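# Wind the cable around a held reel's hub

## Task

While one gripper grasps the reel, pin the cable under one of that gripper's fingers at a point close to one cable end, then wrap the cable around the reel's hub for more than one full turn. Over almost the whole turn the cable must lie no farther from the hub than roughly its own thickness, and any stretch doubling back the opposite way between the flanges is subtracted from the turn. Declare completion only while that grasp keeps the reel still and lifted above the table, with every moving part of the other arm away from both reel and cable, and without that other arm pressing hard against the holding arm.

## Robot and tools

ROBOT. Two arms, left_arm and right_arm, each with a two-finger parallel gripper and a wrist camera. Scene frame: origin at table-top height, halfway between the arms' nominal bases; +x points out over the table, +z up, left_arm on the +y side (arm names do not match image left/right). Actual bases: left_arm at (+0.023, +0.267, 0) m, right_arm at (-0.041, -0.268, 0) m, each yawed very slightly. A camera stand sits behind the arms. Cameras: cam_head_left, cam_head_right, cam_high, cam_low, cam_left_wrist, cam_right_wrist, all 672x504.

GRIPPER. Fingers extend along the gripper's own +z and close along its y. end_effector_position is the point between the pads, about 1 cm back from the tips.

RESULTS. Each result gives, per arm, end_effector_position (m) and end_effector_quat_wxyz in the scene frame, a Hand target (the last commanded pose after clipping, which the next offsets start from), joint positions (last entry is finger opening in metres), joint torques, joint velocities (may read "within noise"), grip_measured (opening on the -1..+1 scale), grip_effort_nm (gripper motor effort; negative means closing; not a pad force), Tool commands, and motor temperatures. A MOTOR HOT line appears at 75 °C; at 90 °C an OVER-TEMPERATURE FAULT folds that arm and disables it; at 100 °C it collapses. Holding loads, stretching out, or pushing toward unreachable poses heats motors.

execute_actions(actions, cameras). actions is a list of actions; each action is a table of up to 15 rows, one row per 1/30 s control step, and an action always lasts 0.5 s (a short table repeats its last row). Each row is one list of 14 numbers in [-1, 1] covering both arms: left_arm dx, dy, dz, rx, ry, rz, opening, then right_arm dx, dy, dz, rx, ry, rz, opening. The first six per arm are an offset, not a pose: measured from that arm's Hand target at the start of the action, along the Hand target's own axes; every row counts from that same start, not from the previous row. 1.0 equals 0.6 m for dx..dz and 180 degrees for rx..rz; rx, ry, rz form one rotation vector. Repeating an offset in a later action moves further. Opening is absolute: +1 fully open (0.094 m), -1 closed; 0 is half open, so always resend the wanted opening. Six zeros re-request an arm's current Hand target. Images come back only for an empty actions list or when cameras names them (["all"], names, or []).

move(target, speed, blend, opening_speed, grip_force, blocking, cameras). target is one 14-number row (same layout and scale as above) or a list of up to 15 such rows; every row's offsets count from the Hand targets at the move's start, not from the previous row, and openings are absolute. Paths are straight lines; grippers rotate the short way. speed: top path speed in m/s, 0.002 to 2.9, default 0.25 (rotation up to twice that in rad/s); one value or one per target. blend: corner rounding radius in m for lists (0 = stop at each). opening_speed: finger speed per second on the -1..+1 scale, at least 0.2; use it to close gently. grip_force: newtons per pad, 10 to 50, one value or one per arm; persists; low values close slowly. blocking=false returns after about 0.5 s while the move continues. A move lasts at most 10 s and does not avoid obstacles or the other arm. The result adds a move: line with the ending (done, off_target, moving, held, fault) and limits (paced = pose clipped, held = steps withheld). done means within 10 mm and 2 degrees; neither done nor off_target tells you about contact.

wait(seconds 0 to 10, cameras): lets time pass while arms hold their commands; a running move continues. stop(cameras): brakes a running move. zoom_image(camera, region [x0, y0, x1, y1] in pixels, at most 504 by 504): closer look at the latest image of a camera. read_manual(section "licences"): licence text only. finished_scene(scene 1 or 2): ends the scene irrevocably; call it only when the goal holds.

CONTROL NOTES. Each step the commanded orientation is clipped to 40 degrees from the measured one. Friction and weight can leave a gripper a few centimetres from its command; the next command (even zeros) asks again, or send the missing distance as an offset. Near the first joint's axis, small gripper motions can swing the whole arm. Route paths around an arm's own base, not close past it, or its shoulder posture may flip. Faster motion means more lag and harder contact; a target set beyond a contact keeps pressing until commanded back.

GRIPPING. grip_measured follows the command even after touching, so it does not reveal contact; grip force climbs about 1 N per 0.001 below first touch, then jumps to the force limit. Empty it may read up to 2.5 mm wide. To release, command well above grip_measured.

AVOID. Loose objects may occasionally be nudged by outside disturbances.

Each tool is called as a command line: name --argument value for each argument, lists and objects as JSON in quotes; but a table of rows of numbers goes row by row, as --pt "numbers of a row", without its own name.

## Session

Done for scene 1. Look at scene 2.

execute_actions --actions '[]'

Scene clock: 0.00 s.
left_arm: end_effector_position=(+0.4139, +0.3170, +0.1120) grip_measured=+1.000 grip_effort_nm=n/a end_effector_quat_wxyz=(+0.591, -0.114, +0.790, +0.118) | right_arm: end_effector_position=(+0.3573, -0.2943, +0.0905) grip_measured=+1.000 grip_effort_nm=n/a end_effector_quat_wxyz=(+0.555, +0.040, +0.831, -0.030)
Joint positions: left_arm=[-0.056 1.52 0.363 0.859 -0.364 -0.055 0.094] | right_arm=[-0.001 1.527 0.398 0.735 0.052 0.016 0.094]
Joint velocities: within noise
Joint torques (N m): no reading
Motor temperatures (°C): left_arm=[25 31 35 39 24 24 27] | right_arm=[26 32 38 34 29 24 27]
Heat: left arm: 39 °C; right arm: 38 °C.
Hand target: left_arm +0.4129, +0.3176, +0.1094; +0.585, -0.115, +0.794, +0.120 | right_arm +0.3580, -0.2944, +0.0924; +0.556, +0.040, +0.830, -0.030
Tool commands: left_gripper/opening=+1.0 right_gripper/opening=+1.0
camera_calibration:
cam_left_wrist: T_world_to_cam=[[0.311347, -0.94746, -0.0733708, 0.180556], [-0.636943, -0.150762, -0.756025, 0.433451], [0.705242, 0.282119, -0.650417, -0.218794], [0, 0, 0, 1]] pos_world=[0.374171, 0.298144, 0.19864]
cam_right_wrist: T_world_to_cam=[[-0.0888563, -0.996022, 0.00672538, -0.259748], [-0.727521, 0.0602884, -0.683431, 0.377527], [0.680307, -0.06562, -0.729984, -0.109573], [0, 0, 0, 1]] pos_world=[0.326122, -0.288665, 0.179774]

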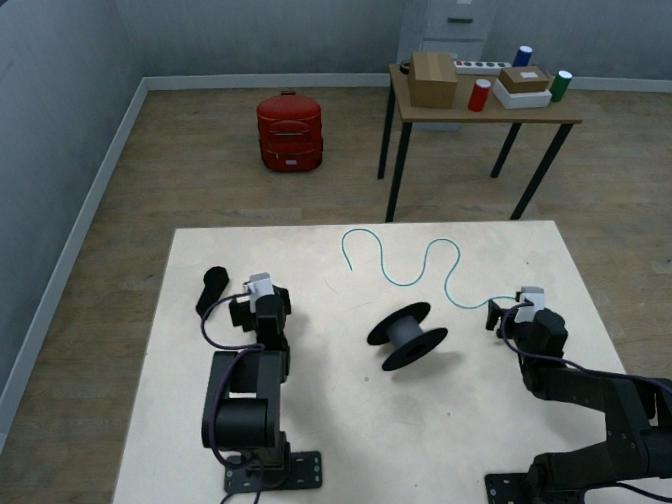

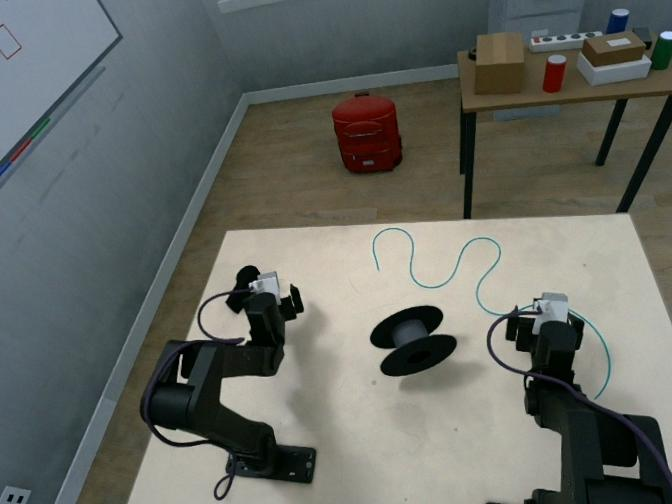

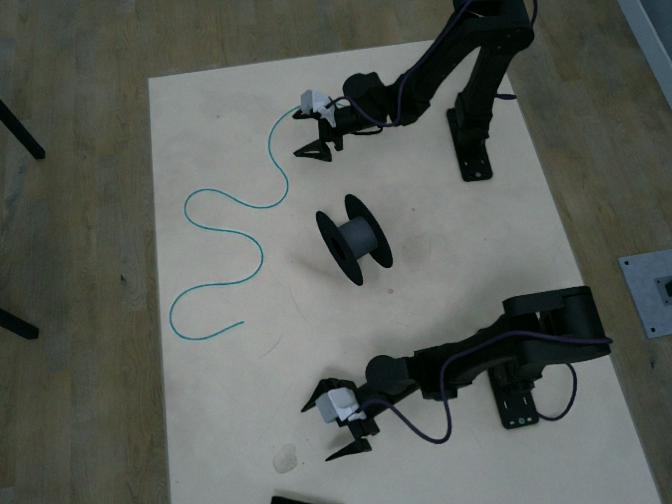

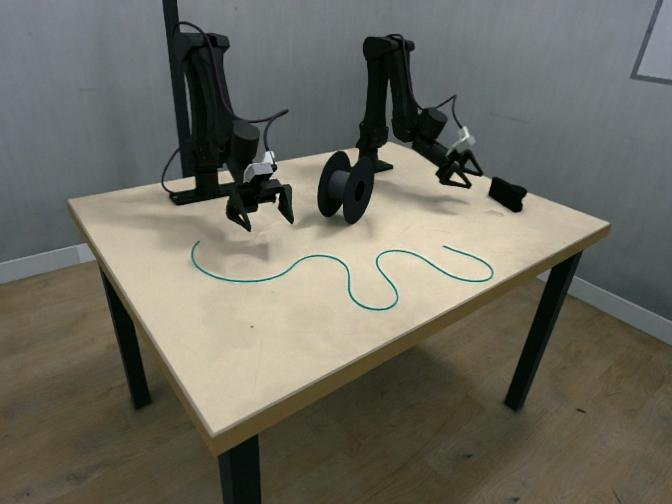

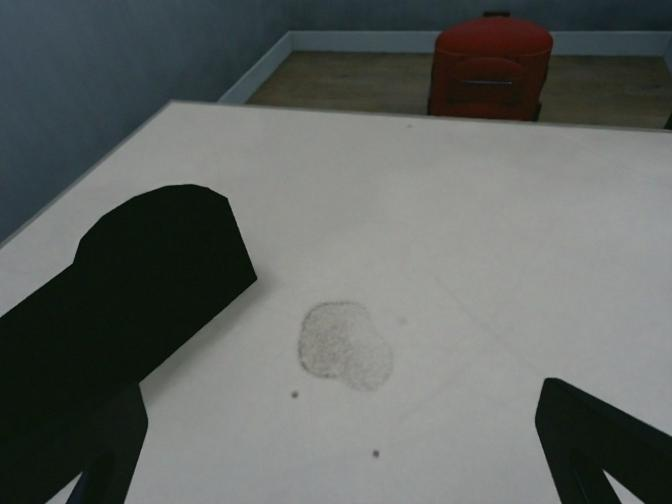

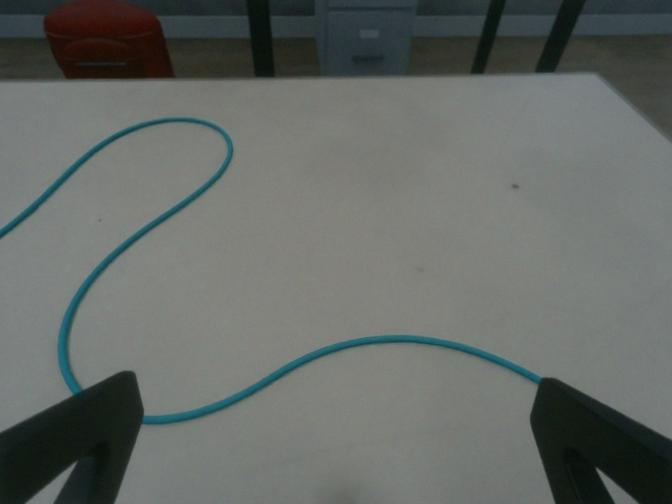

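move --target '[0,0,0,0,0,0,1,-0.053,-0.217,-0.122,-0.02,0.376,-0.027,0]' --cameras '["cam_right_wrist","cam_head_right","cam_high","cam_low"]'

Scene clock: 4.40 s.
left_arm: end_effector_position=(+0.4139, +0.3170, +0.1120) grip_measured=+1.000 grip_effort_nm=0.02 end_effector_quat_wxyz=(+0.591, -0.114, +0.790, +0.118) | right_arm: end_effector_position=(+0.2871, -0.4134, +0.1507) grip_measured=+0.002 grip_effort_nm=-0.14 end_effector_quat_wxyz=(+0.002, +0.000, +1.000, +0.003)
Joint positions: left_arm=[-0.056 1.52 0.363 0.859 -0.364 -0.055 0.094] | right_arm=[-0.38 1.912 1.807 -1.464 -0.007 -0.424 0.047]
Joint torques (N m): left_arm=[-0.02 -6.04 5.16 1.55 -0.12 -0.04] | right_arm=[-0.43 -7.45 6.94 0.2 0.06 -0.08]
Heat: left arm: 39 °C; right arm: 39 °C.
Hand target: left_arm +0.4129, +0.3176, +0.1094; +0.585, -0.115, +0.794, +0.120 | right_arm +0.2899, -0.4182, +0.1506; -0.001, +0.000, +1.000, +0.000
Off the commanded pose: left_arm 0.003 m, 1 deg | right_arm 0.005 m, 1 deg.
move: done
camera_calibration:
cam_right_wrist: T_world_to_cam=[[0.00517671, -0.999876, -0.0148553, -0.410345], [-0.912686, -0.0107947, 0.408519, 0.234017], [-0.408629, 0.0114435, -0.912629, 0.346343], [0, 0, 0, 1]] pos_world=[0.357234, -0.411731, 0.214387]
Images, in order (width x height): cam_head_right 672x504, cam_high 672x504, cam_low 672x504, cam_right_wrist 672x504.

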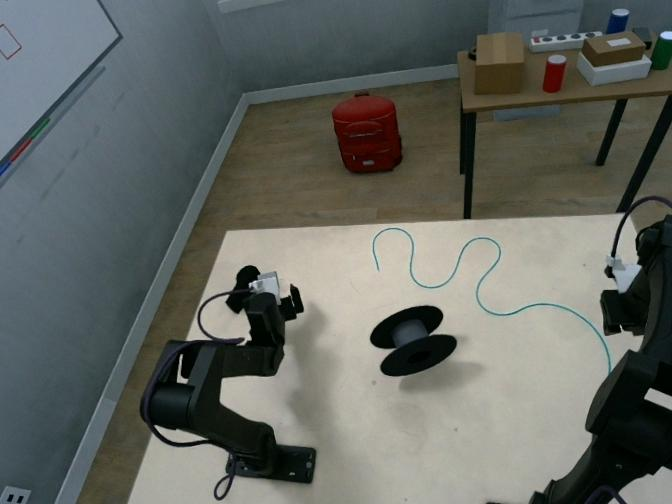

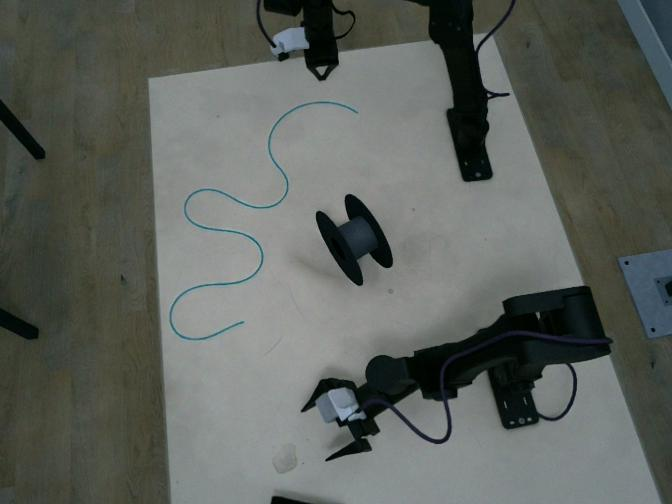

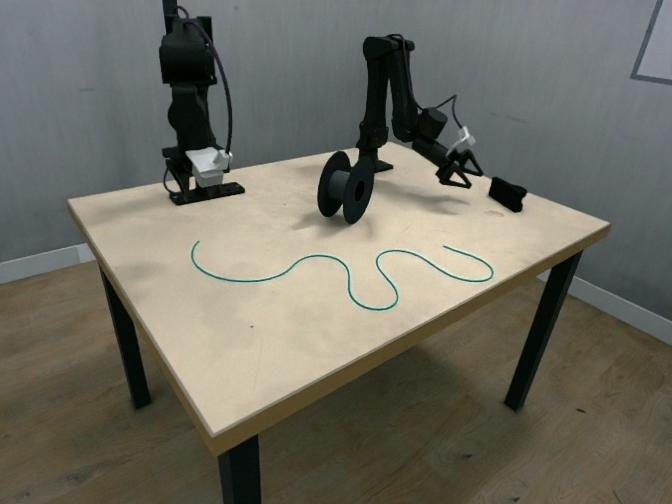

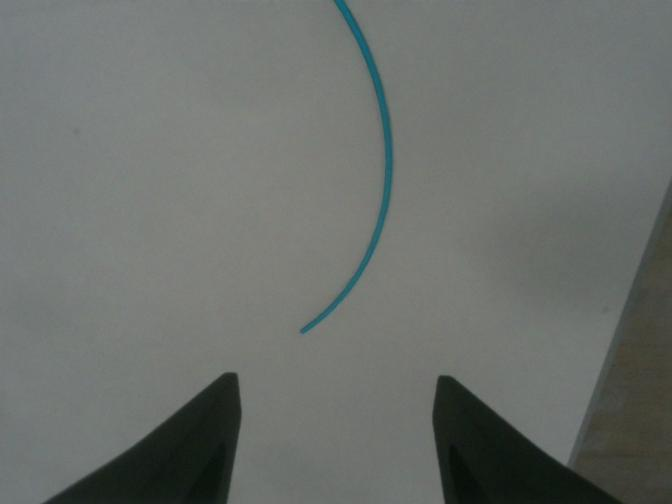

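move --pt "0 0 0 0 0 0 1 -0.05 -0.03 0.15 0 0 0 0" --pt "0 0 0 0 0 0 1 -0.05 -0.03 0.243 0 0 0 0" --pt "0 0 0 0 0 0 1 -0.05 -0.03 0.243 0 0 0 -1" --speed 0.15 --blend '[0.01,0,0]' --cameras '["cam_right_wrist"]'

Scene clock: 6.97 s.
left_arm: end_effector_position=(+0.4139, +0.3170, +0.1120) grip_measured=+1.000 grip_effort_nm=0.02 end_effector_quat_wxyz=(+0.591, -0.114, +0.790, +0.118) | right_arm: end_effector_position=(+0.3240, -0.4341, +0.0134) grip_measured=-0.974 grip_effort_nm=-1.05 end_effector_quat_wxyz=(+0.009, -0.001, +1.000, -0.001)
Joint positions: left_arm=[-0.056 1.52 0.363 0.859 -0.364 -0.055 0.094] | right_arm=[-0.389 2.118 1.554 -0.99 -0.006 -0.434 0.001]
Joint torques (N m): left_arm=[-0.03 -6.05 5.16 1.55 -0.11 -0.04] | right_arm=[-0.59 -9.37 4.01 0.37 0.05 -0.08]
Heat: left arm: 40 °C; right arm: 39 °C.
Hand target: left_arm +0.4129, +0.3176, +0.1094; +0.585, -0.115, +0.794, +0.120 | right_arm +0.3195, -0.4363, +0.0046; -0.001, +0.000, +1.000, +0.000
Off the commanded pose: left_arm 0.003 m, 1 deg | right_arm 0.010 m, 1 deg.
move: done
camera_calibration:
cam_right_wrist: T_world_to_cam=[[0.00714797, -0.999951, -0.00681949, -0.434013], [-0.918142, -0.0092648, 0.396144, 0.326153], [-0.396188, 0.00342963, -0.918163, 0.228961], [0, 0, 0, 1]] pos_world=[0.393269, -0.431755, 0.0780604]
Images, in order (width x height): cam_right_wrist 672x504.

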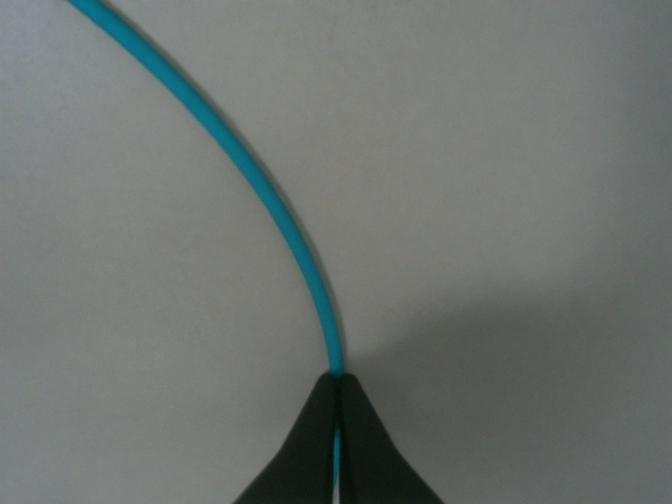

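move --pt "-0.303 0.018 -0.091 0.15 0.15 0.2 0 0 0 0 0 0 0 -1" --pt "-0.225 -0.454 -0.444 0.326 0.302 0.413 0.3 0 0 0 0 0 0 -1" --blend '[0.05,0]' --speed 0.3 --cameras '["cam_left_wrist","cam_high","cam_low"]'

Scene clock: 11.93 s.
left_arm: end_effector_position=(+0.3058, -0.0266, +0.3094) grip_measured=+0.298 grip_effort_nm=0.15 end_effector_quat_wxyz=(+0.239, +0.568, +0.787, -0.036) | right_arm: end_effector_position=(+0.3240, -0.4341, +0.0134) grip_measured=-0.975 grip_effort_nm=-1.07 end_effector_quat_wxyz=(+0.009, -0.001, +1.000, -0.001)
Joint positions: left_arm=[-0.833 1.853 2.293 -1.522 -0.019 0.441 0.061] | right_arm=[-0.389 2.118 1.554 -0.99 -0.006 -0.434 0.001]
Joint torques (N m): left_arm=[0.42 -7.68 6.69 0.38 0.09 -0.1] | right_arm=[-0.57 -9.37 4.01 0.38 0.05 -0.07]
Heat: left arm: 40 °C; right arm: 39 °C.
Hand target: left_arm +0.2997, -0.0209, +0.2990; +0.000, +0.581, +0.814, +0.000 | right_arm +0.3195, -0.4363, +0.0046; -0.001, +0.000, +1.000, +0.000
Off the commanded pose: left_arm 0.013 m, 28 deg | right_arm 0.010 m, 1 deg.
joint sent to its limit (left arm) — joint 4 (wrist pitch), lower limit. The joint targets are off in orientation, not in position.
move: off_target (left_arm); target 2's new opening was sent with left_arm's hand 0.013 m and 28 deg from that target
camera_calibration:
cam_left_wrist: T_world_to_cam=[[-0.917065, -0.330535, -0.22302, 0.341487], [-0.33813, 0.941089, -0.00437785, 0.167178], [0.211329, 0.071395, -0.974804, 0.328569], [0, 0, 0, 1]] pos_world=[0.300257, -0.0679138, 0.397181]
Images, in order (width x height): cam_high 672x504, cam_low 672x504, cam_left_wrist 672x504.

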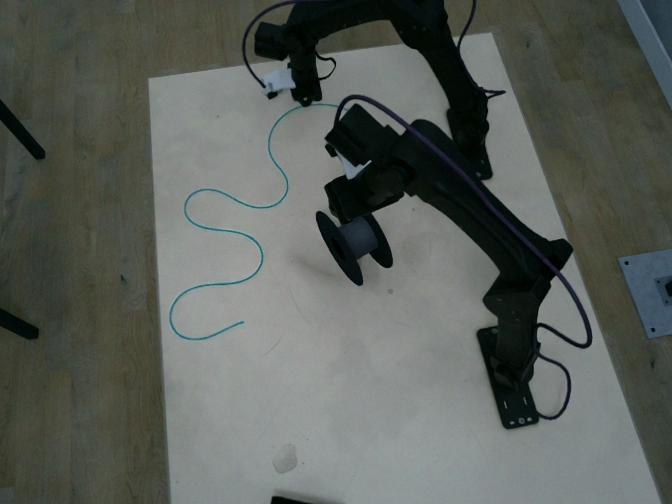

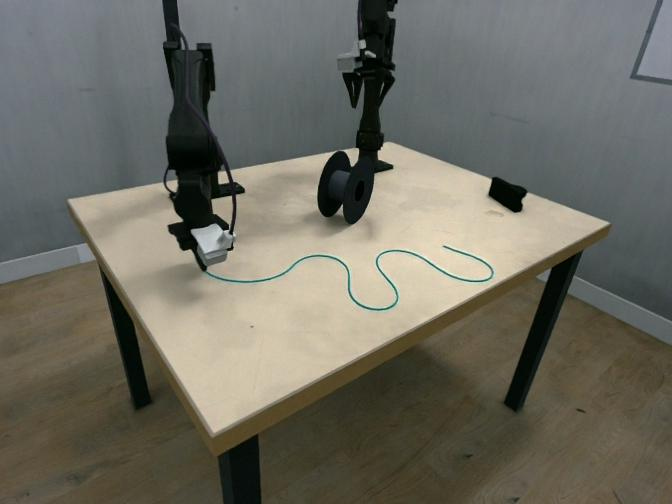

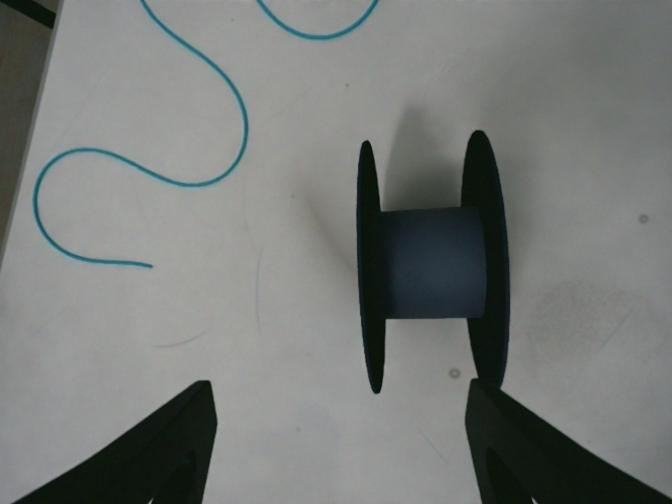

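move --target '[-0.062,0.032,0.09,0,0,-0.017,0.3,0,0,0,0,0,0,-1]' --speed 0.15 --cameras '["cam_left_wrist","cam_low"]'

Scene clock: 14.17 s.
left_arm: end_effector_position=(+0.3346, -0.0567, +0.2568) grip_measured=+0.298 grip_effort_nm=0.15 end_effector_quat_wxyz=(+0.188, +0.555, +0.810, -0.031) | right_arm: end_effector_position=(+0.3240, -0.4341, +0.0134) grip_measured=-0.975 grip_effort_nm=-1.07 end_effector_quat_wxyz=(+0.009, -0.001, +1.000, -0.001)
Joint positions: left_arm=[-0.831 2.058 2.393 -1.523 -0.018 0.392 0.061] | right_arm=[-0.389 2.118 1.554 -0.99 -0.006 -0.434 0.001]
Joint torques (N m): left_arm=[0.76 -9.43 7.21 0.23 0.08 -0.08] | right_arm=[-0.58 -9.4 4.01 0.38 0.05 -0.07]
Heat: left arm: 40 °C; right arm: 39 °C.
Hand target: left_arm +0.3298, -0.0498, +0.2451; +0.000, +0.560, +0.829, +0.000 | right_arm +0.3195, -0.4363, +0.0046; -0.001, +0.000, +1.000, +0.000
Off the commanded pose: left_arm 0.014 m, 22 deg | right_arm 0.010 m, 1 deg.
joint sent to its limit (left arm) — joint 4 (wrist pitch), lower limit. The joint targets are off in orientation, not in position.
move: off_target (left_arm)
camera_calibration:
cam_left_wrist: T_world_to_cam=[[-0.918475, -0.360134, -0.163421, 0.329808], [-0.376582, 0.922632, 0.083281, 0.194255], [0.120785, 0.138033, -0.983035, 0.309463], [0, 0, 0, 1]] pos_world=[0.338695, -0.103167, 0.341933]
Images, in order (width x height): cam_low 672x504, cam_left_wrist 672x504.

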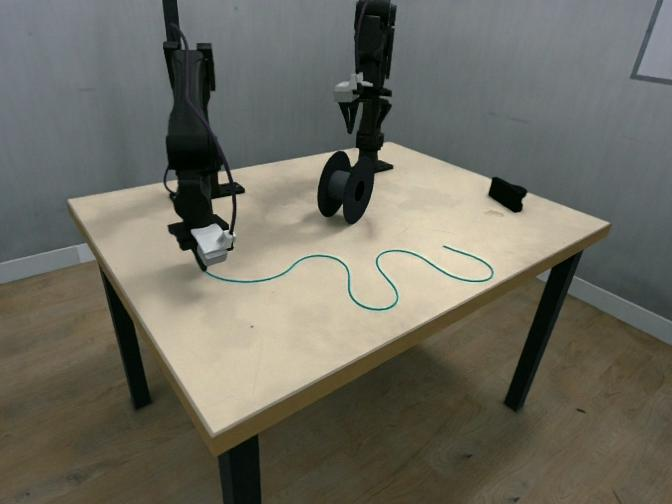

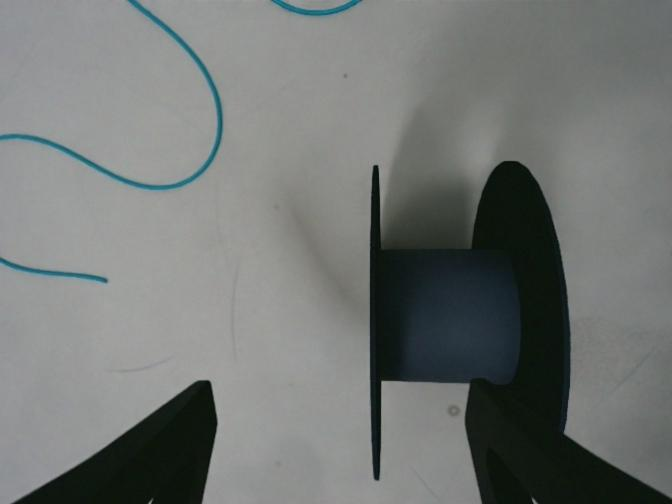

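move --target '[0.0,-0.017,0.07,0,0,0,0.5,0,0,0,0,0,0,-1]' --speed 0.12 --cameras '["cam_left_wrist","cam_low"]'

Scene clock: 16.23 s.
left_arm: end_effector_position=(+0.3344, -0.0591, +0.2265) grip_measured=+0.497 grip_effort_nm=0.15 end_effector_quat_wxyz=(+0.148, +0.552, +0.820, -0.025) | right_arm: end_effector_position=(+0.3240, -0.4341, +0.0134) grip_measured=-0.975 grip_effort_nm=-1.07 end_effector_quat_wxyz=(+0.009, -0.001, +1.000, -0.001)
Joint positions: left_arm=[-0.835 2.103 2.358 -1.524 -0.017 0.37 0.07] | right_arm=[-0.389 2.118 1.554 -0.99 -0.006 -0.434 0.001]
Joint torques (N m): left_arm=[-0.92 -9.65 4.27 0.1 0.09 -0.12] | right_arm=[-0.59 -9.37 4.01 0.38 0.05 -0.08]
Heat: left arm: 39 °C; right arm: 39 °C.
Hand target: left_arm +0.3204, -0.0537, +0.2030; +0.000, +0.560, +0.829, +0.000 | right_arm +0.3195, -0.4363, +0.0046; -0.001, +0.000, +1.000, +0.000
Off the commanded pose: left_arm 0.028 m, 17 deg | right_arm 0.010 m, 1 deg.
joint sent to its limit (left arm) — joint 4 (wrist pitch), lower limit. The joint targets are off in orientation, not in position.
move: off_target (left_arm)
camera_calibration:
cam_left_wrist: T_world_to_cam=[[-0.921097, -0.368258, -0.126358, 0.315741], [-0.385059, 0.909631, 0.15589, 0.184566], [0.057532, 0.192245, -0.979659, 0.303718], [0, 0, 0, 1]] pos_world=[0.344424, -0.110001, 0.308665]
Images, in order (width x height): cam_low 672x504, cam_left_wrist 672x504.

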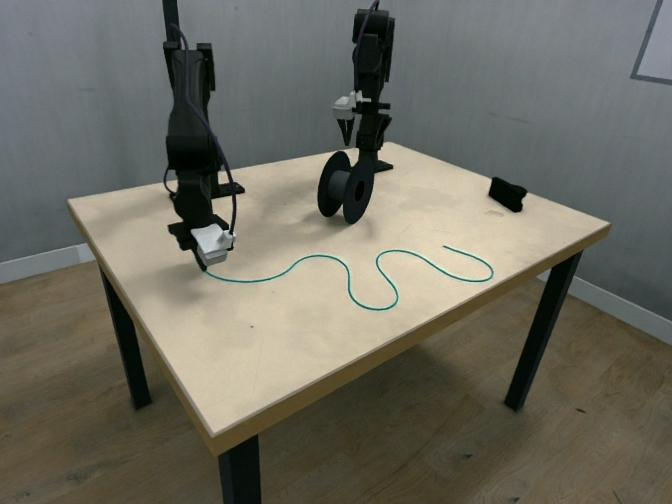

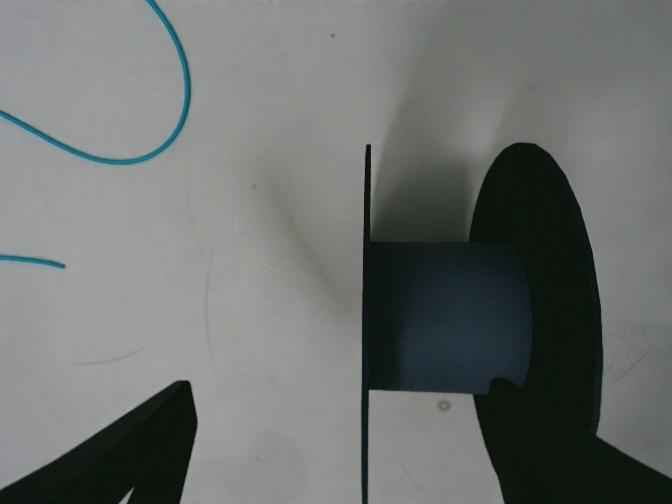

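move --target '[0.0,-0.01,0.065,0,0,0,0.35,0,0,0,0,0,0,-1]' --speed 0.1 --cameras '["cam_left_wrist","cam_low"]'

Scene clock: 17.67 s.
left_arm: end_effector_position=(+0.3295, -0.0633, +0.1858) grip_measured=+0.353 grip_effort_nm=-0.12 end_effector_quat_wxyz=(+0.095, +0.556, +0.826, -0.015) | right_arm: end_effector_position=(+0.3240, -0.4341, +0.0134) grip_measured=-0.975 grip_effort_nm=-1.07 end_effector_quat_wxyz=(+0.009, -0.001, +1.000, -0.001)
Joint positions: left_arm=[-0.849 2.169 2.316 -1.525 -0.016 0.356 0.064] | right_arm=[-0.389 2.118 1.554 -0.99 -0.006 -0.434 0.001]
Joint torques (N m): left_arm=[-0.75 -10.29 4.36 -0.08 0.11 -0.09] | right_arm=[-0.57 -9.39 4.01 0.38 0.05 -0.07]
Heat: left arm: 39 °C; right arm: 39 °C.
Hand target: left_arm +0.3150, -0.0559, +0.1640; +0.000, +0.560, +0.829, +0.000 | right_arm +0.3195, -0.4363, +0.0046; -0.001, +0.000, +1.000, +0.000
Off the commanded pose: left_arm 0.027 m, 11 deg | right_arm 0.010 m, 1 deg.
joint sent to its limit (left arm) — joint 4 (wrist pitch), lower limit. The joint targets are off in orientation, not in position.
move: off_target (left_arm)
camera_calibration:
cam_left_wrist: T_world_to_cam=[[-0.929374, -0.359836, -0.0823578, 0.299683], [-0.368702, 0.894003, 0.254591, 0.168159], [-0.0179829, 0.266976, -0.963535, 0.291561], [0, 0, 0, 1]] pos_world=[0.345761, -0.120338, 0.262799]
Images, in order (width x height): cam_low 672x504, cam_left_wrist 672x504.

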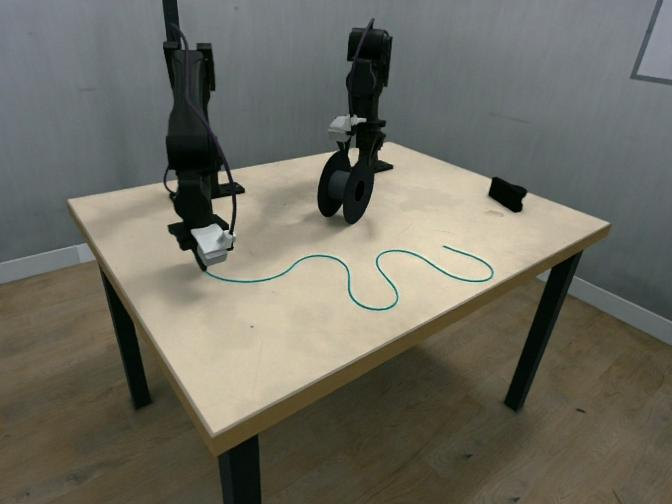

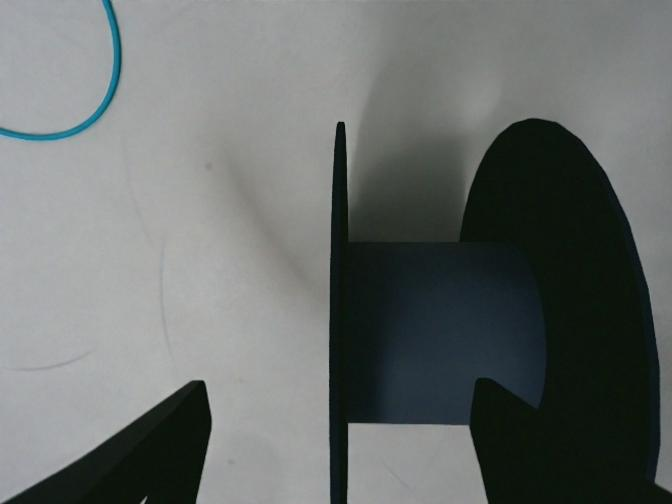

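move --pt "0.0 0.003 0.035 0 0 0 0.35 0 0 0 0 0 0 -1" --pt "0.0 0.003 0.035 0 0 0 -1 0 0 0 0 0 0 -1" --speed 0.1 --opening_speed 0.8 --cameras '["cam_left_wrist","cam_low"]'

Scene clock: 20.57 s.
left_arm: end_effector_position=(+0.3300, -0.0649, +0.1635) grip_measured=-0.936 grip_effort_nm=-1.01 end_effector_quat_wxyz=(+0.068, +0.557, +0.827, -0.010) | right_arm: end_effector_position=(+0.3240, -0.4341, +0.0134) grip_measured=-0.975 grip_effort_nm=-1.07 end_effector_quat_wxyz=(+0.009, -0.001, +1.000, -0.001)
Joint positions: left_arm=[-0.849 2.217 2.31 -1.525 -0.012 0.355 0.003] | right_arm=[-0.389 2.118 1.554 -0.99 -0.006 -0.434 0.001]
Joint torques (N m): left_arm=[-0.34 -10.76 4.46 -0.17 0.07 -0.05] | right_arm=[-0.57 -9.37 4.04 0.38 0.05 -0.07]
Heat: left arm: 39 °C; right arm: 39 °C.
Hand target: left_arm +0.3166, -0.0552, +0.1431; +0.000, +0.560, +0.829, +0.000 | right_arm +0.3195, -0.4363, +0.0046; -0.001, +0.000, +1.000, +0.000
Off the commanded pose: left_arm 0.026 m, 8 deg | right_arm 0.010 m, 1 deg.
joint sent to its limit (left arm) — joint 4 (wrist pitch), lower limit. The joint targets still meet the commanded pose.
move: off_target (left_arm); target 2's new opening was sent with left_arm's hand 0.026 m and 8 deg from that target
camera_calibration:
cam_left_wrist: T_world_to_cam=[[-0.932243, -0.356982, -0.0590438, 0.295016], [-0.3575, 0.883562, 0.30251, 0.163182], [-0.0558219, 0.303121, -0.951316, 0.283355], [0, 0, 0, 1]] pos_world=[0.349181, -0.124757, 0.237615]
Images, in order (width x height): cam_low 672x504, cam_left_wrist 672x504.

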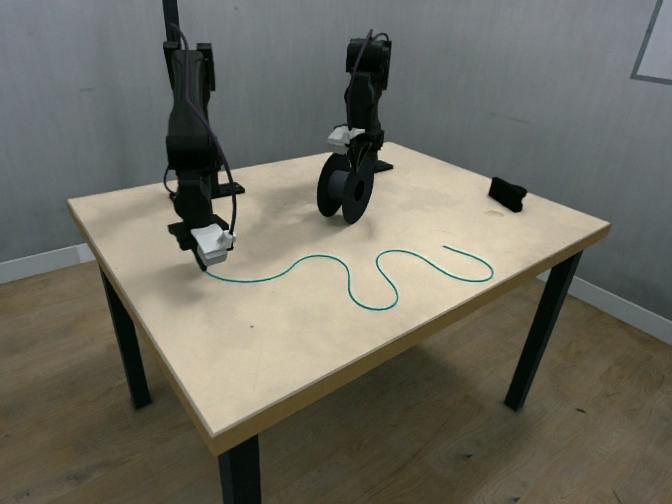

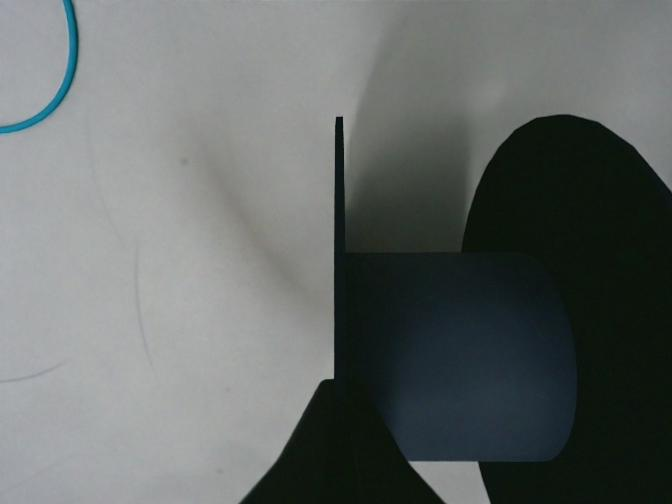

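move --pt "0.03 0.02 -0.3 0 0 0 -1 0 0 0 0 0 0 -1" --pt "0.131 0.077 -0.36 0.3627 -0.418 -0.418 -1 0 0 0 0 0 0 -1" --speed 0.25 --blend '[0.03,0]' --cameras '["cam_left_wrist","cam_low","cam_head_right","cam_high"]'

Scene clock: 27.10 s.
left_arm: end_effector_position=(+0.3376, +0.0354, +0.3423) grip_measured=-0.936 grip_effort_nm=-1.01 end_effector_quat_wxyz=(+0.167, -0.205, +0.697, -0.667) | right_arm: end_effector_position=(+0.3240, -0.4341, +0.0134) grip_measured=-0.975 grip_effort_nm=-1.07 end_effector_quat_wxyz=(+0.009, -0.001, +1.000, -0.001)
Joint positions: left_arm=[-0.35 1.154 0.904 0.177 0.706 -1.563 0.003] | right_arm=[-0.389 2.118 1.554 -0.99 -0.006 -0.434 0.001]
Joint torques (N m): left_arm=[-0.8 -6.98 6.27 2.15 0.02 -0.11] | right_arm=[-0.58 -9.36 4.04 0.38 0.06 -0.07]
Heat: left arm: 39 °C; right arm: 39 °C.
Hand target: left_arm +0.3299, +0.0349, +0.3591; +0.184, -0.183, +0.683, -0.683 | right_arm +0.3195, -0.4363, +0.0046; -0.001, +0.000, +1.000, +0.000
Off the commanded pose: left_arm 0.018 m, 4 deg | right_arm 0.010 m, 1 deg.
move: off_target (left_arm)
camera_calibration:
cam_left_wrist: T_world_to_cam=[[0.0412803, -0.0371767, 0.998456, -0.353533], [-0.994207, -0.100784, 0.037352, 0.363748], [0.0992395, -0.994214, -0.0411217, 0.105459], [0, 0, 0, 1]] pos_world=[0.365769, 0.128366, 0.343737]
Images, in order (width x height): cam_head_right 672x504, cam_high 672x504, cam_low 672x504, cam_left_wrist 672x504.

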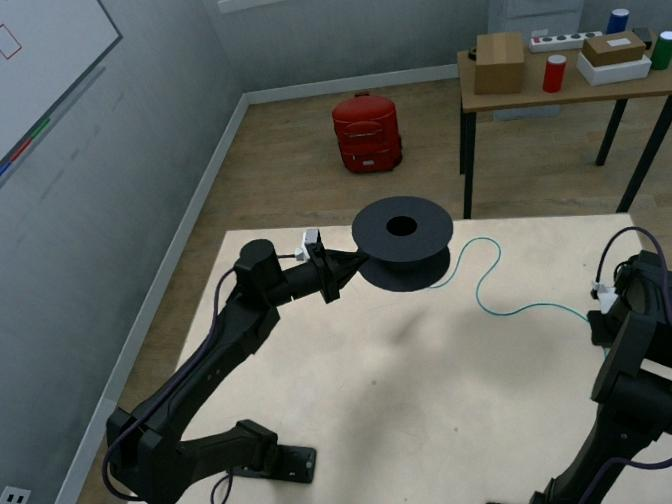

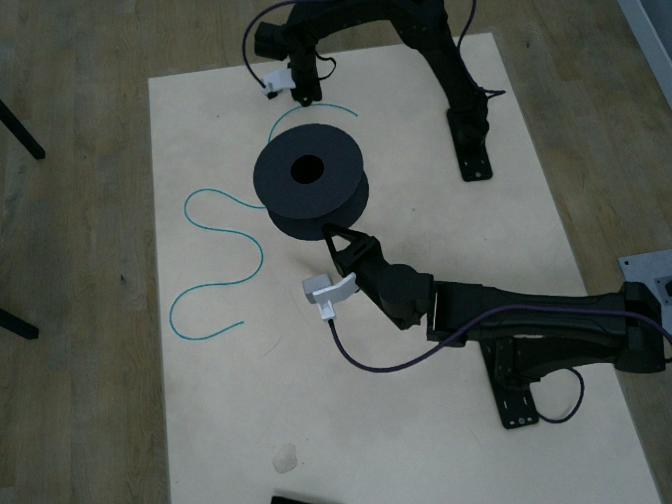

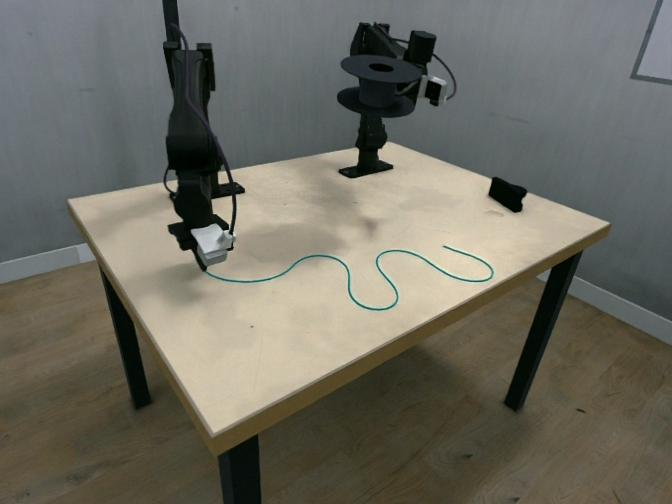

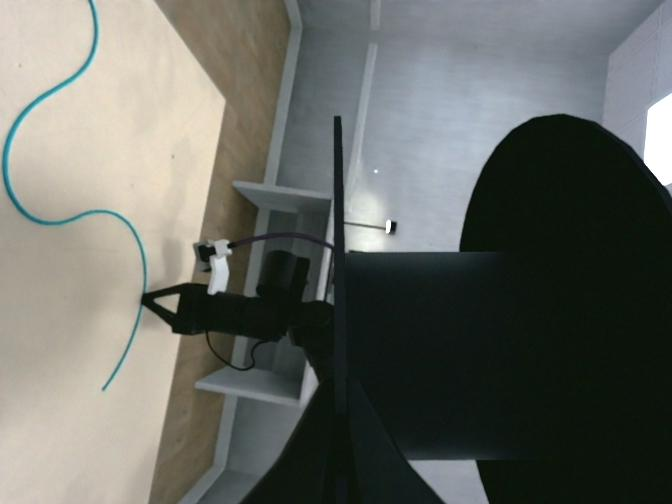

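move --pt "0 0 0 0 0 0 -1 0 0 -0.3 0 0 0 -1" --pt "0 0 0 0 0 0 -1 0.0925 0.377 -0.592 0.164 -0.614 -0.614 -1" --speed 0.25 --blend '[0.04,0]' --cameras '["cam_right_wrist","cam_low","cam_head_right","cam_high"]'

Scene clock: 35.50 s.
left_arm: end_effector_position=(+0.3376, +0.0354, +0.3424) grip_measured=-0.936 grip_effort_nm=-1.02 end_effector_quat_wxyz=(+0.167, -0.205, +0.697, -0.667) | right_arm: end_effector_position=(+0.2671, -0.2131, +0.3676) grip_measured=-0.975 grip_effort_nm=-1.07 end_effector_quat_wxyz=(+0.675, -0.687, +0.177, -0.204)
Joint positions: left_arm=[-0.35 1.154 0.904 0.177 0.705 -1.564 0.003] | right_arm=[-0.395 1.157 0.967 0.132 -1.464 -1.67 0.001]
Joint torques (N m): left_arm=[-0.81 -6.95 6.27 2.13 0.01 -0.1] | right_arm=[0.51 -2.78 4.4 1.03 -0.24 0.1]
Heat: left arm: 43 °C; right arm: 40 °C.
Hand target: left_arm +0.3299, +0.0349, +0.3591; +0.184, -0.183, +0.683, -0.683 | right_arm +0.2648, -0.2099, +0.3599; +0.683, -0.683, +0.182, -0.182
Off the commanded pose: left_arm 0.018 m, 4 deg | right_arm 0.009 m, 3 deg.
move: off_target (left_arm, right_arm)
camera_calibration:
cam_right_wrist: T_world_to_cam=[[-0.0322267, 0.0372643, 0.998786, -0.348226], [0.564387, -0.824058, 0.0489557, -0.306379], [0.824881, 0.565279, 0.00552523, -0.0150839], [0, 0, 0, 1]] pos_world=[0.174136, -0.230971, 0.362885]
Images, in order (width x height): cam_head_right 672x504, cam_high 672x504, cam_low 672x504, cam_right_wrist 672x504.

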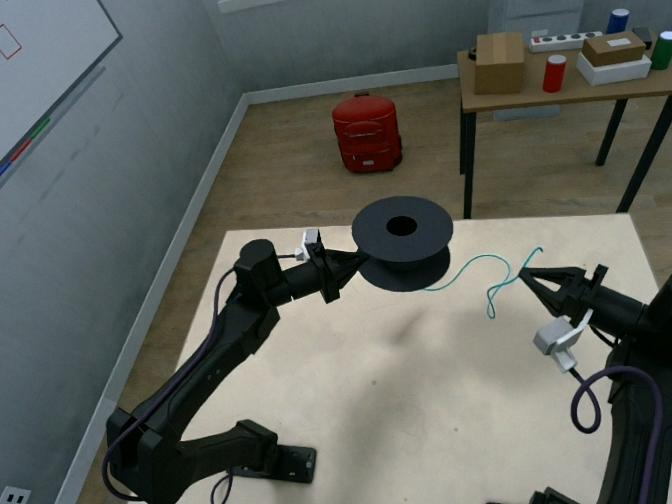

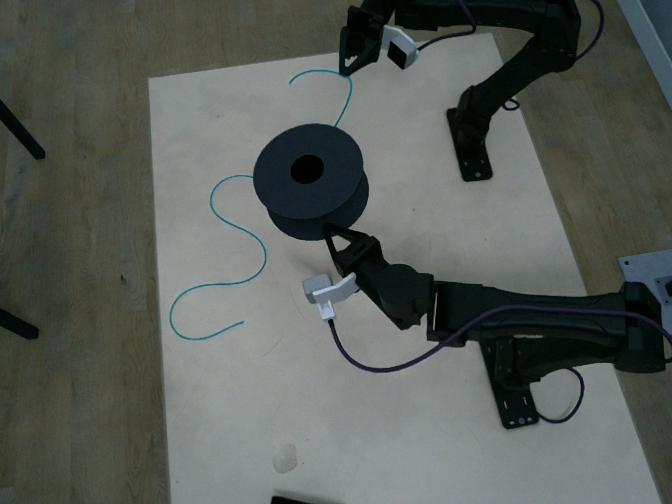

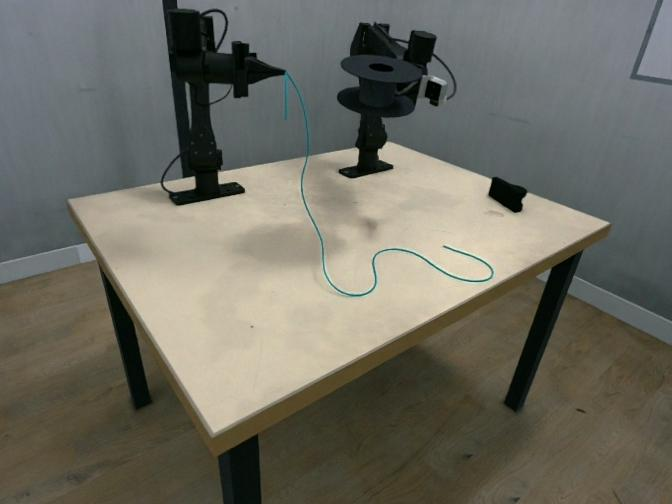

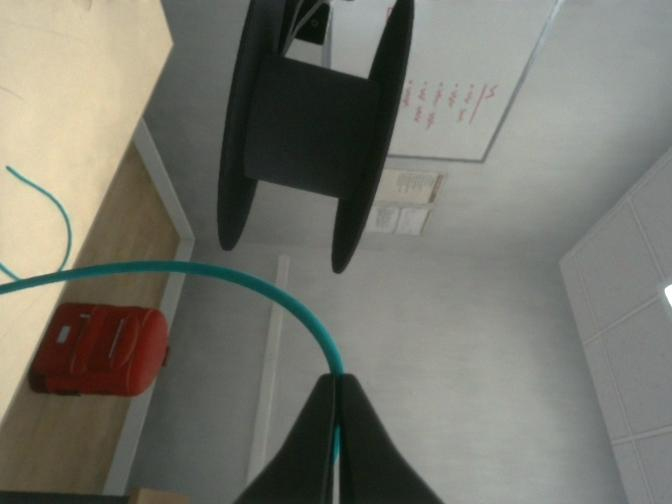

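move --target '[0,0,0,0,0,0,-1,-0.058,0,0.03,0,0,0.055,-1]' --speed 0.15 --cameras '["cam_right_wrist","cam_low"]'

Scene clock: 37.63 s.
left_arm: end_effector_position=(+0.3376, +0.0354, +0.3424) grip_measured=-0.936 grip_effort_nm=-1.01 end_effector_quat_wxyz=(+0.167, -0.205, +0.697, -0.667) | right_arm: end_effector_position=(+0.2466, -0.1795, +0.3640) grip_measured=-0.975 grip_effort_nm=-1.07 end_effector_quat_wxyz=(+0.694, -0.668, +0.234, -0.131)
Joint positions: left_arm=[-0.35 1.154 0.904 0.177 0.705 -1.564 0.003] | right_arm=[-0.292 1.04 0.873 0.161 -1.384 -1.427 0.001]
Joint torques (N m): left_arm=[-0.81 -6.97 6.28 2.13 0.01 -0.1] | right_arm=[0.53 -3.14 4.41 1.1 0.01 0.11]
Heat: left arm: 43 °C; right arm: 40 °C.
Hand target: left_arm +0.3299, +0.0349, +0.3591; +0.184, -0.183, +0.683, -0.683 | right_arm +0.2436, -0.1770, +0.3598; +0.696, -0.665, +0.241, -0.122
Off the commanded pose: left_arm 0.018 m, 4 deg | right_arm 0.006 m, 1 deg.
move: off_target (left_arm)
camera_calibration:
cam_right_wrist: T_world_to_cam=[[0.130459, -0.0634495, 0.989421, -0.401425], [0.575004, -0.808133, -0.127641, -0.202445], [0.807683, 0.585573, -0.0689447, 0.0177987], [0, 0, 0, 1]] pos_world=[0.1544, -0.199495, 0.372566]
Images, in order (width x height): cam_low 672x504, cam_right_wrist 672x504.

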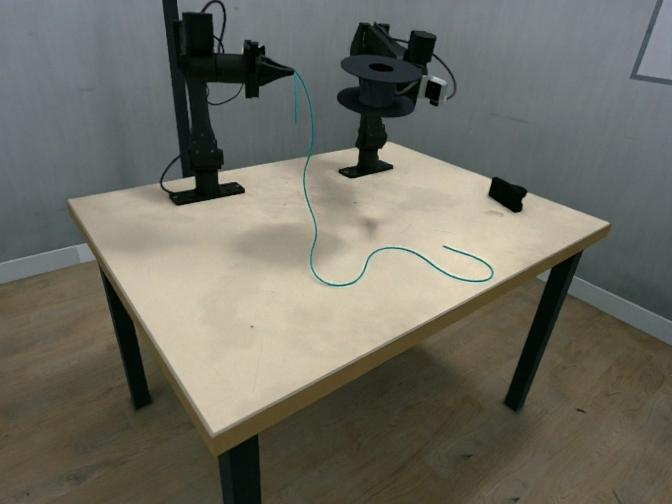

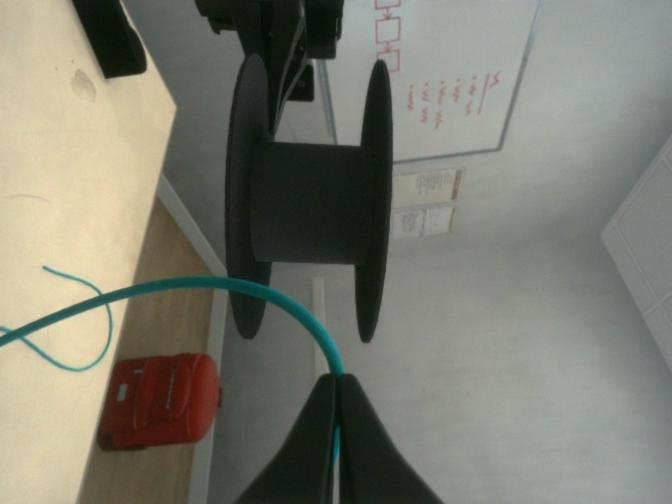

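move --target '[0,0,0,0,0,0,-1,0,-0.003,0,0.044,0,0,-1]' --speed 0.1 --cameras '["cam_right_wrist"]'

move --target '[0,0,0,0,0,0,-1,0,0,0,0,0,0,-0.6]' --opening_speed 0.4 --cameras '["cam_right_wrist","cam_low"]'

Scene clock: 39.93 s.
left_arm: end_effector_position=(+0.3376, +0.0354, +0.3424) grip_measured=-0.936 grip_effort_nm=-1.02 end_effector_quat_wxyz=(+0.167, -0.205, +0.697, -0.667) | right_arm: end_effector_position=(+0.2409, -0.1770, +0.3676) grip_measured=-0.975 grip_effort_nm=-1.07 end_effector_quat_wxyz=(+0.737, -0.622, +0.219, -0.148)
Joint positions: left_arm=[-0.35 1.154 0.904 0.177 0.705 -1.564 0.003] | right_arm=[-0.28 1.063 0.654 0.966 -1.322 -0.888 0.001]
Joint torques (N m): left_arm=[-0.81 -6.97 6.28 2.13 0 -0.1] | right_arm=[0.54 -1.5 4.21 0.88 0.45 0.1]
Motor temperatures (°C): left_arm=[25 34 37 44 24 24 28] | right_arm=[26 36 39 34 28 24 29]
Heat: left arm: 44 °C; right arm: 39 °C.
Hand target: left_arm +0.3299, +0.0349, +0.3591; +0.184, -0.183, +0.683, -0.683 | right_arm +0.2439, -0.1771, +0.3617; +0.740, -0.616, +0.232, -0.139
Off the commanded pose: left_arm 0.018 m, 4 deg | right_arm 0.007 m, 2 deg.
move: off_target (left_arm)
camera_calibration:
cam_right_wrist: T_world_to_cam=[[0.0539621, -0.171598, 0.983688, -0.402696], [0.575445, -0.799747, -0.171078, -0.179212], [0.816058, 0.57529, 0.0555889, -0.0283744], [0, 0, 0, 1]] pos_world=[0.148012, -0.196103, 0.367045]
Images, in order (width x height): cam_right_wrist 672x504.

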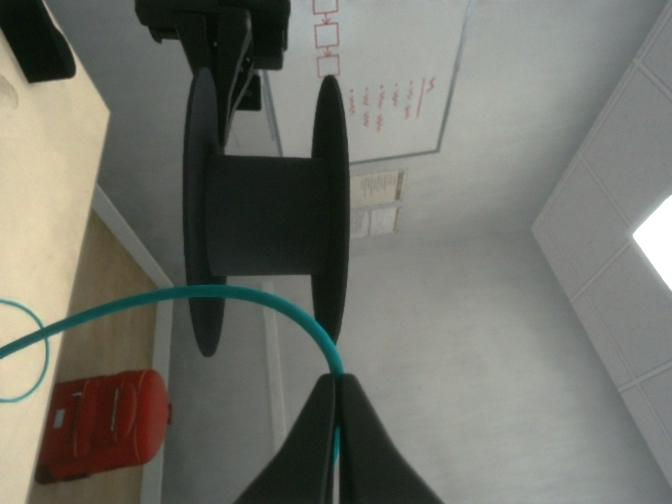

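Scene clock: 41.13 s.
left_arm: end_effector_position=(+0.3376, +0.0354, +0.3424) grip_measured=-0.936 grip_effort_nm=-1.01 end_effector_quat_wxyz=(+0.167, -0.205, +0.697, -0.667) | right_arm: end_effector_position=(+0.2409, -0.1770, +0.3676) grip_measured=-0.602 grip_effort_nm=0.06 end_effector_quat_wxyz=(+0.737, -0.622, +0.219, -0.148)
Joint positions: left_arm=[-0.35 1.154 0.904 0.177 0.705 -1.564 0.003] | right_arm=[-0.28 1.063 0.654 0.966 -1.322 -0.888 0.019]
Joint torques (N m): left_arm=[-0.81 -6.95 6.28 2.13 0.01 -0.1] | right_arm=[0.5 -1.57 4.23 0.87 0.44 0.09]
Heat: left arm: 44 °C; right arm: 39 °C.
Hand target: left_arm +0.3299, +0.0349, +0.3591; +0.184, -0.183, +0.683, -0.683 | right_arm +0.2438, -0.1771, +0.3617; +0.740, -0.616, +0.232, -0.139
Off the commanded pose: left_arm 0.018 m, 4 deg | right_arm 0.007 m, 2 deg.
move: off_target (left_arm)
camera_calibration:
cam_right_wrist: T_world_to_cam=[[0.0539621, -0.171598, 0.983688, -0.402696], [0.575445, -0.799747, -0.171078, -0.179212], [0.816058, 0.57529, 0.0555889, -0.0283744], [0, 0, 0, 1]] pos_world=[0.148012, -0.196103, 0.367045]
Images, in order (width x height): cam_low 672x504, cam_right_wrist 672x504.

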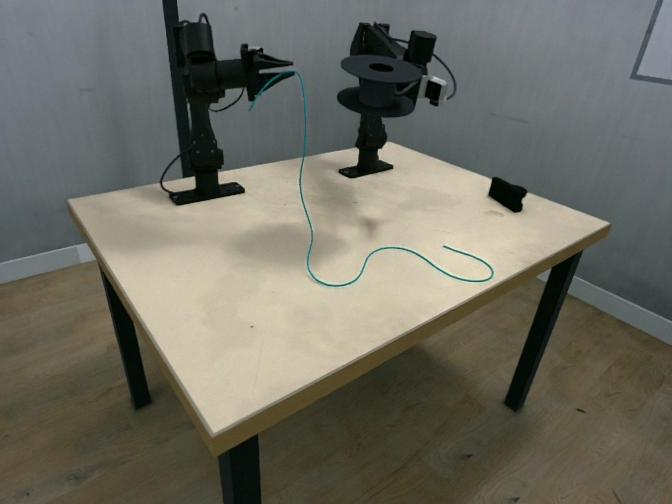

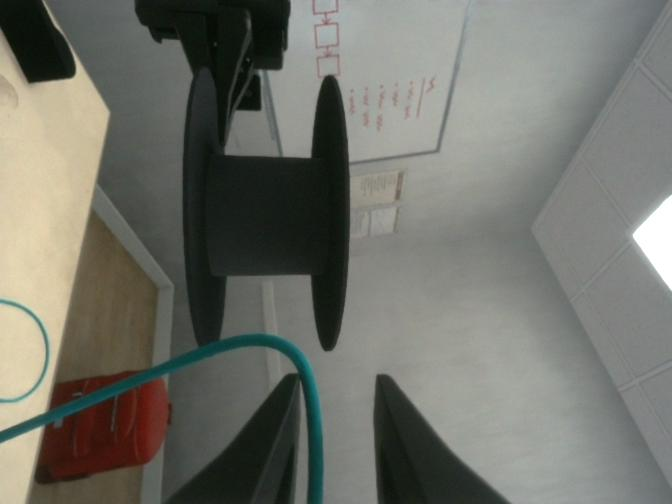

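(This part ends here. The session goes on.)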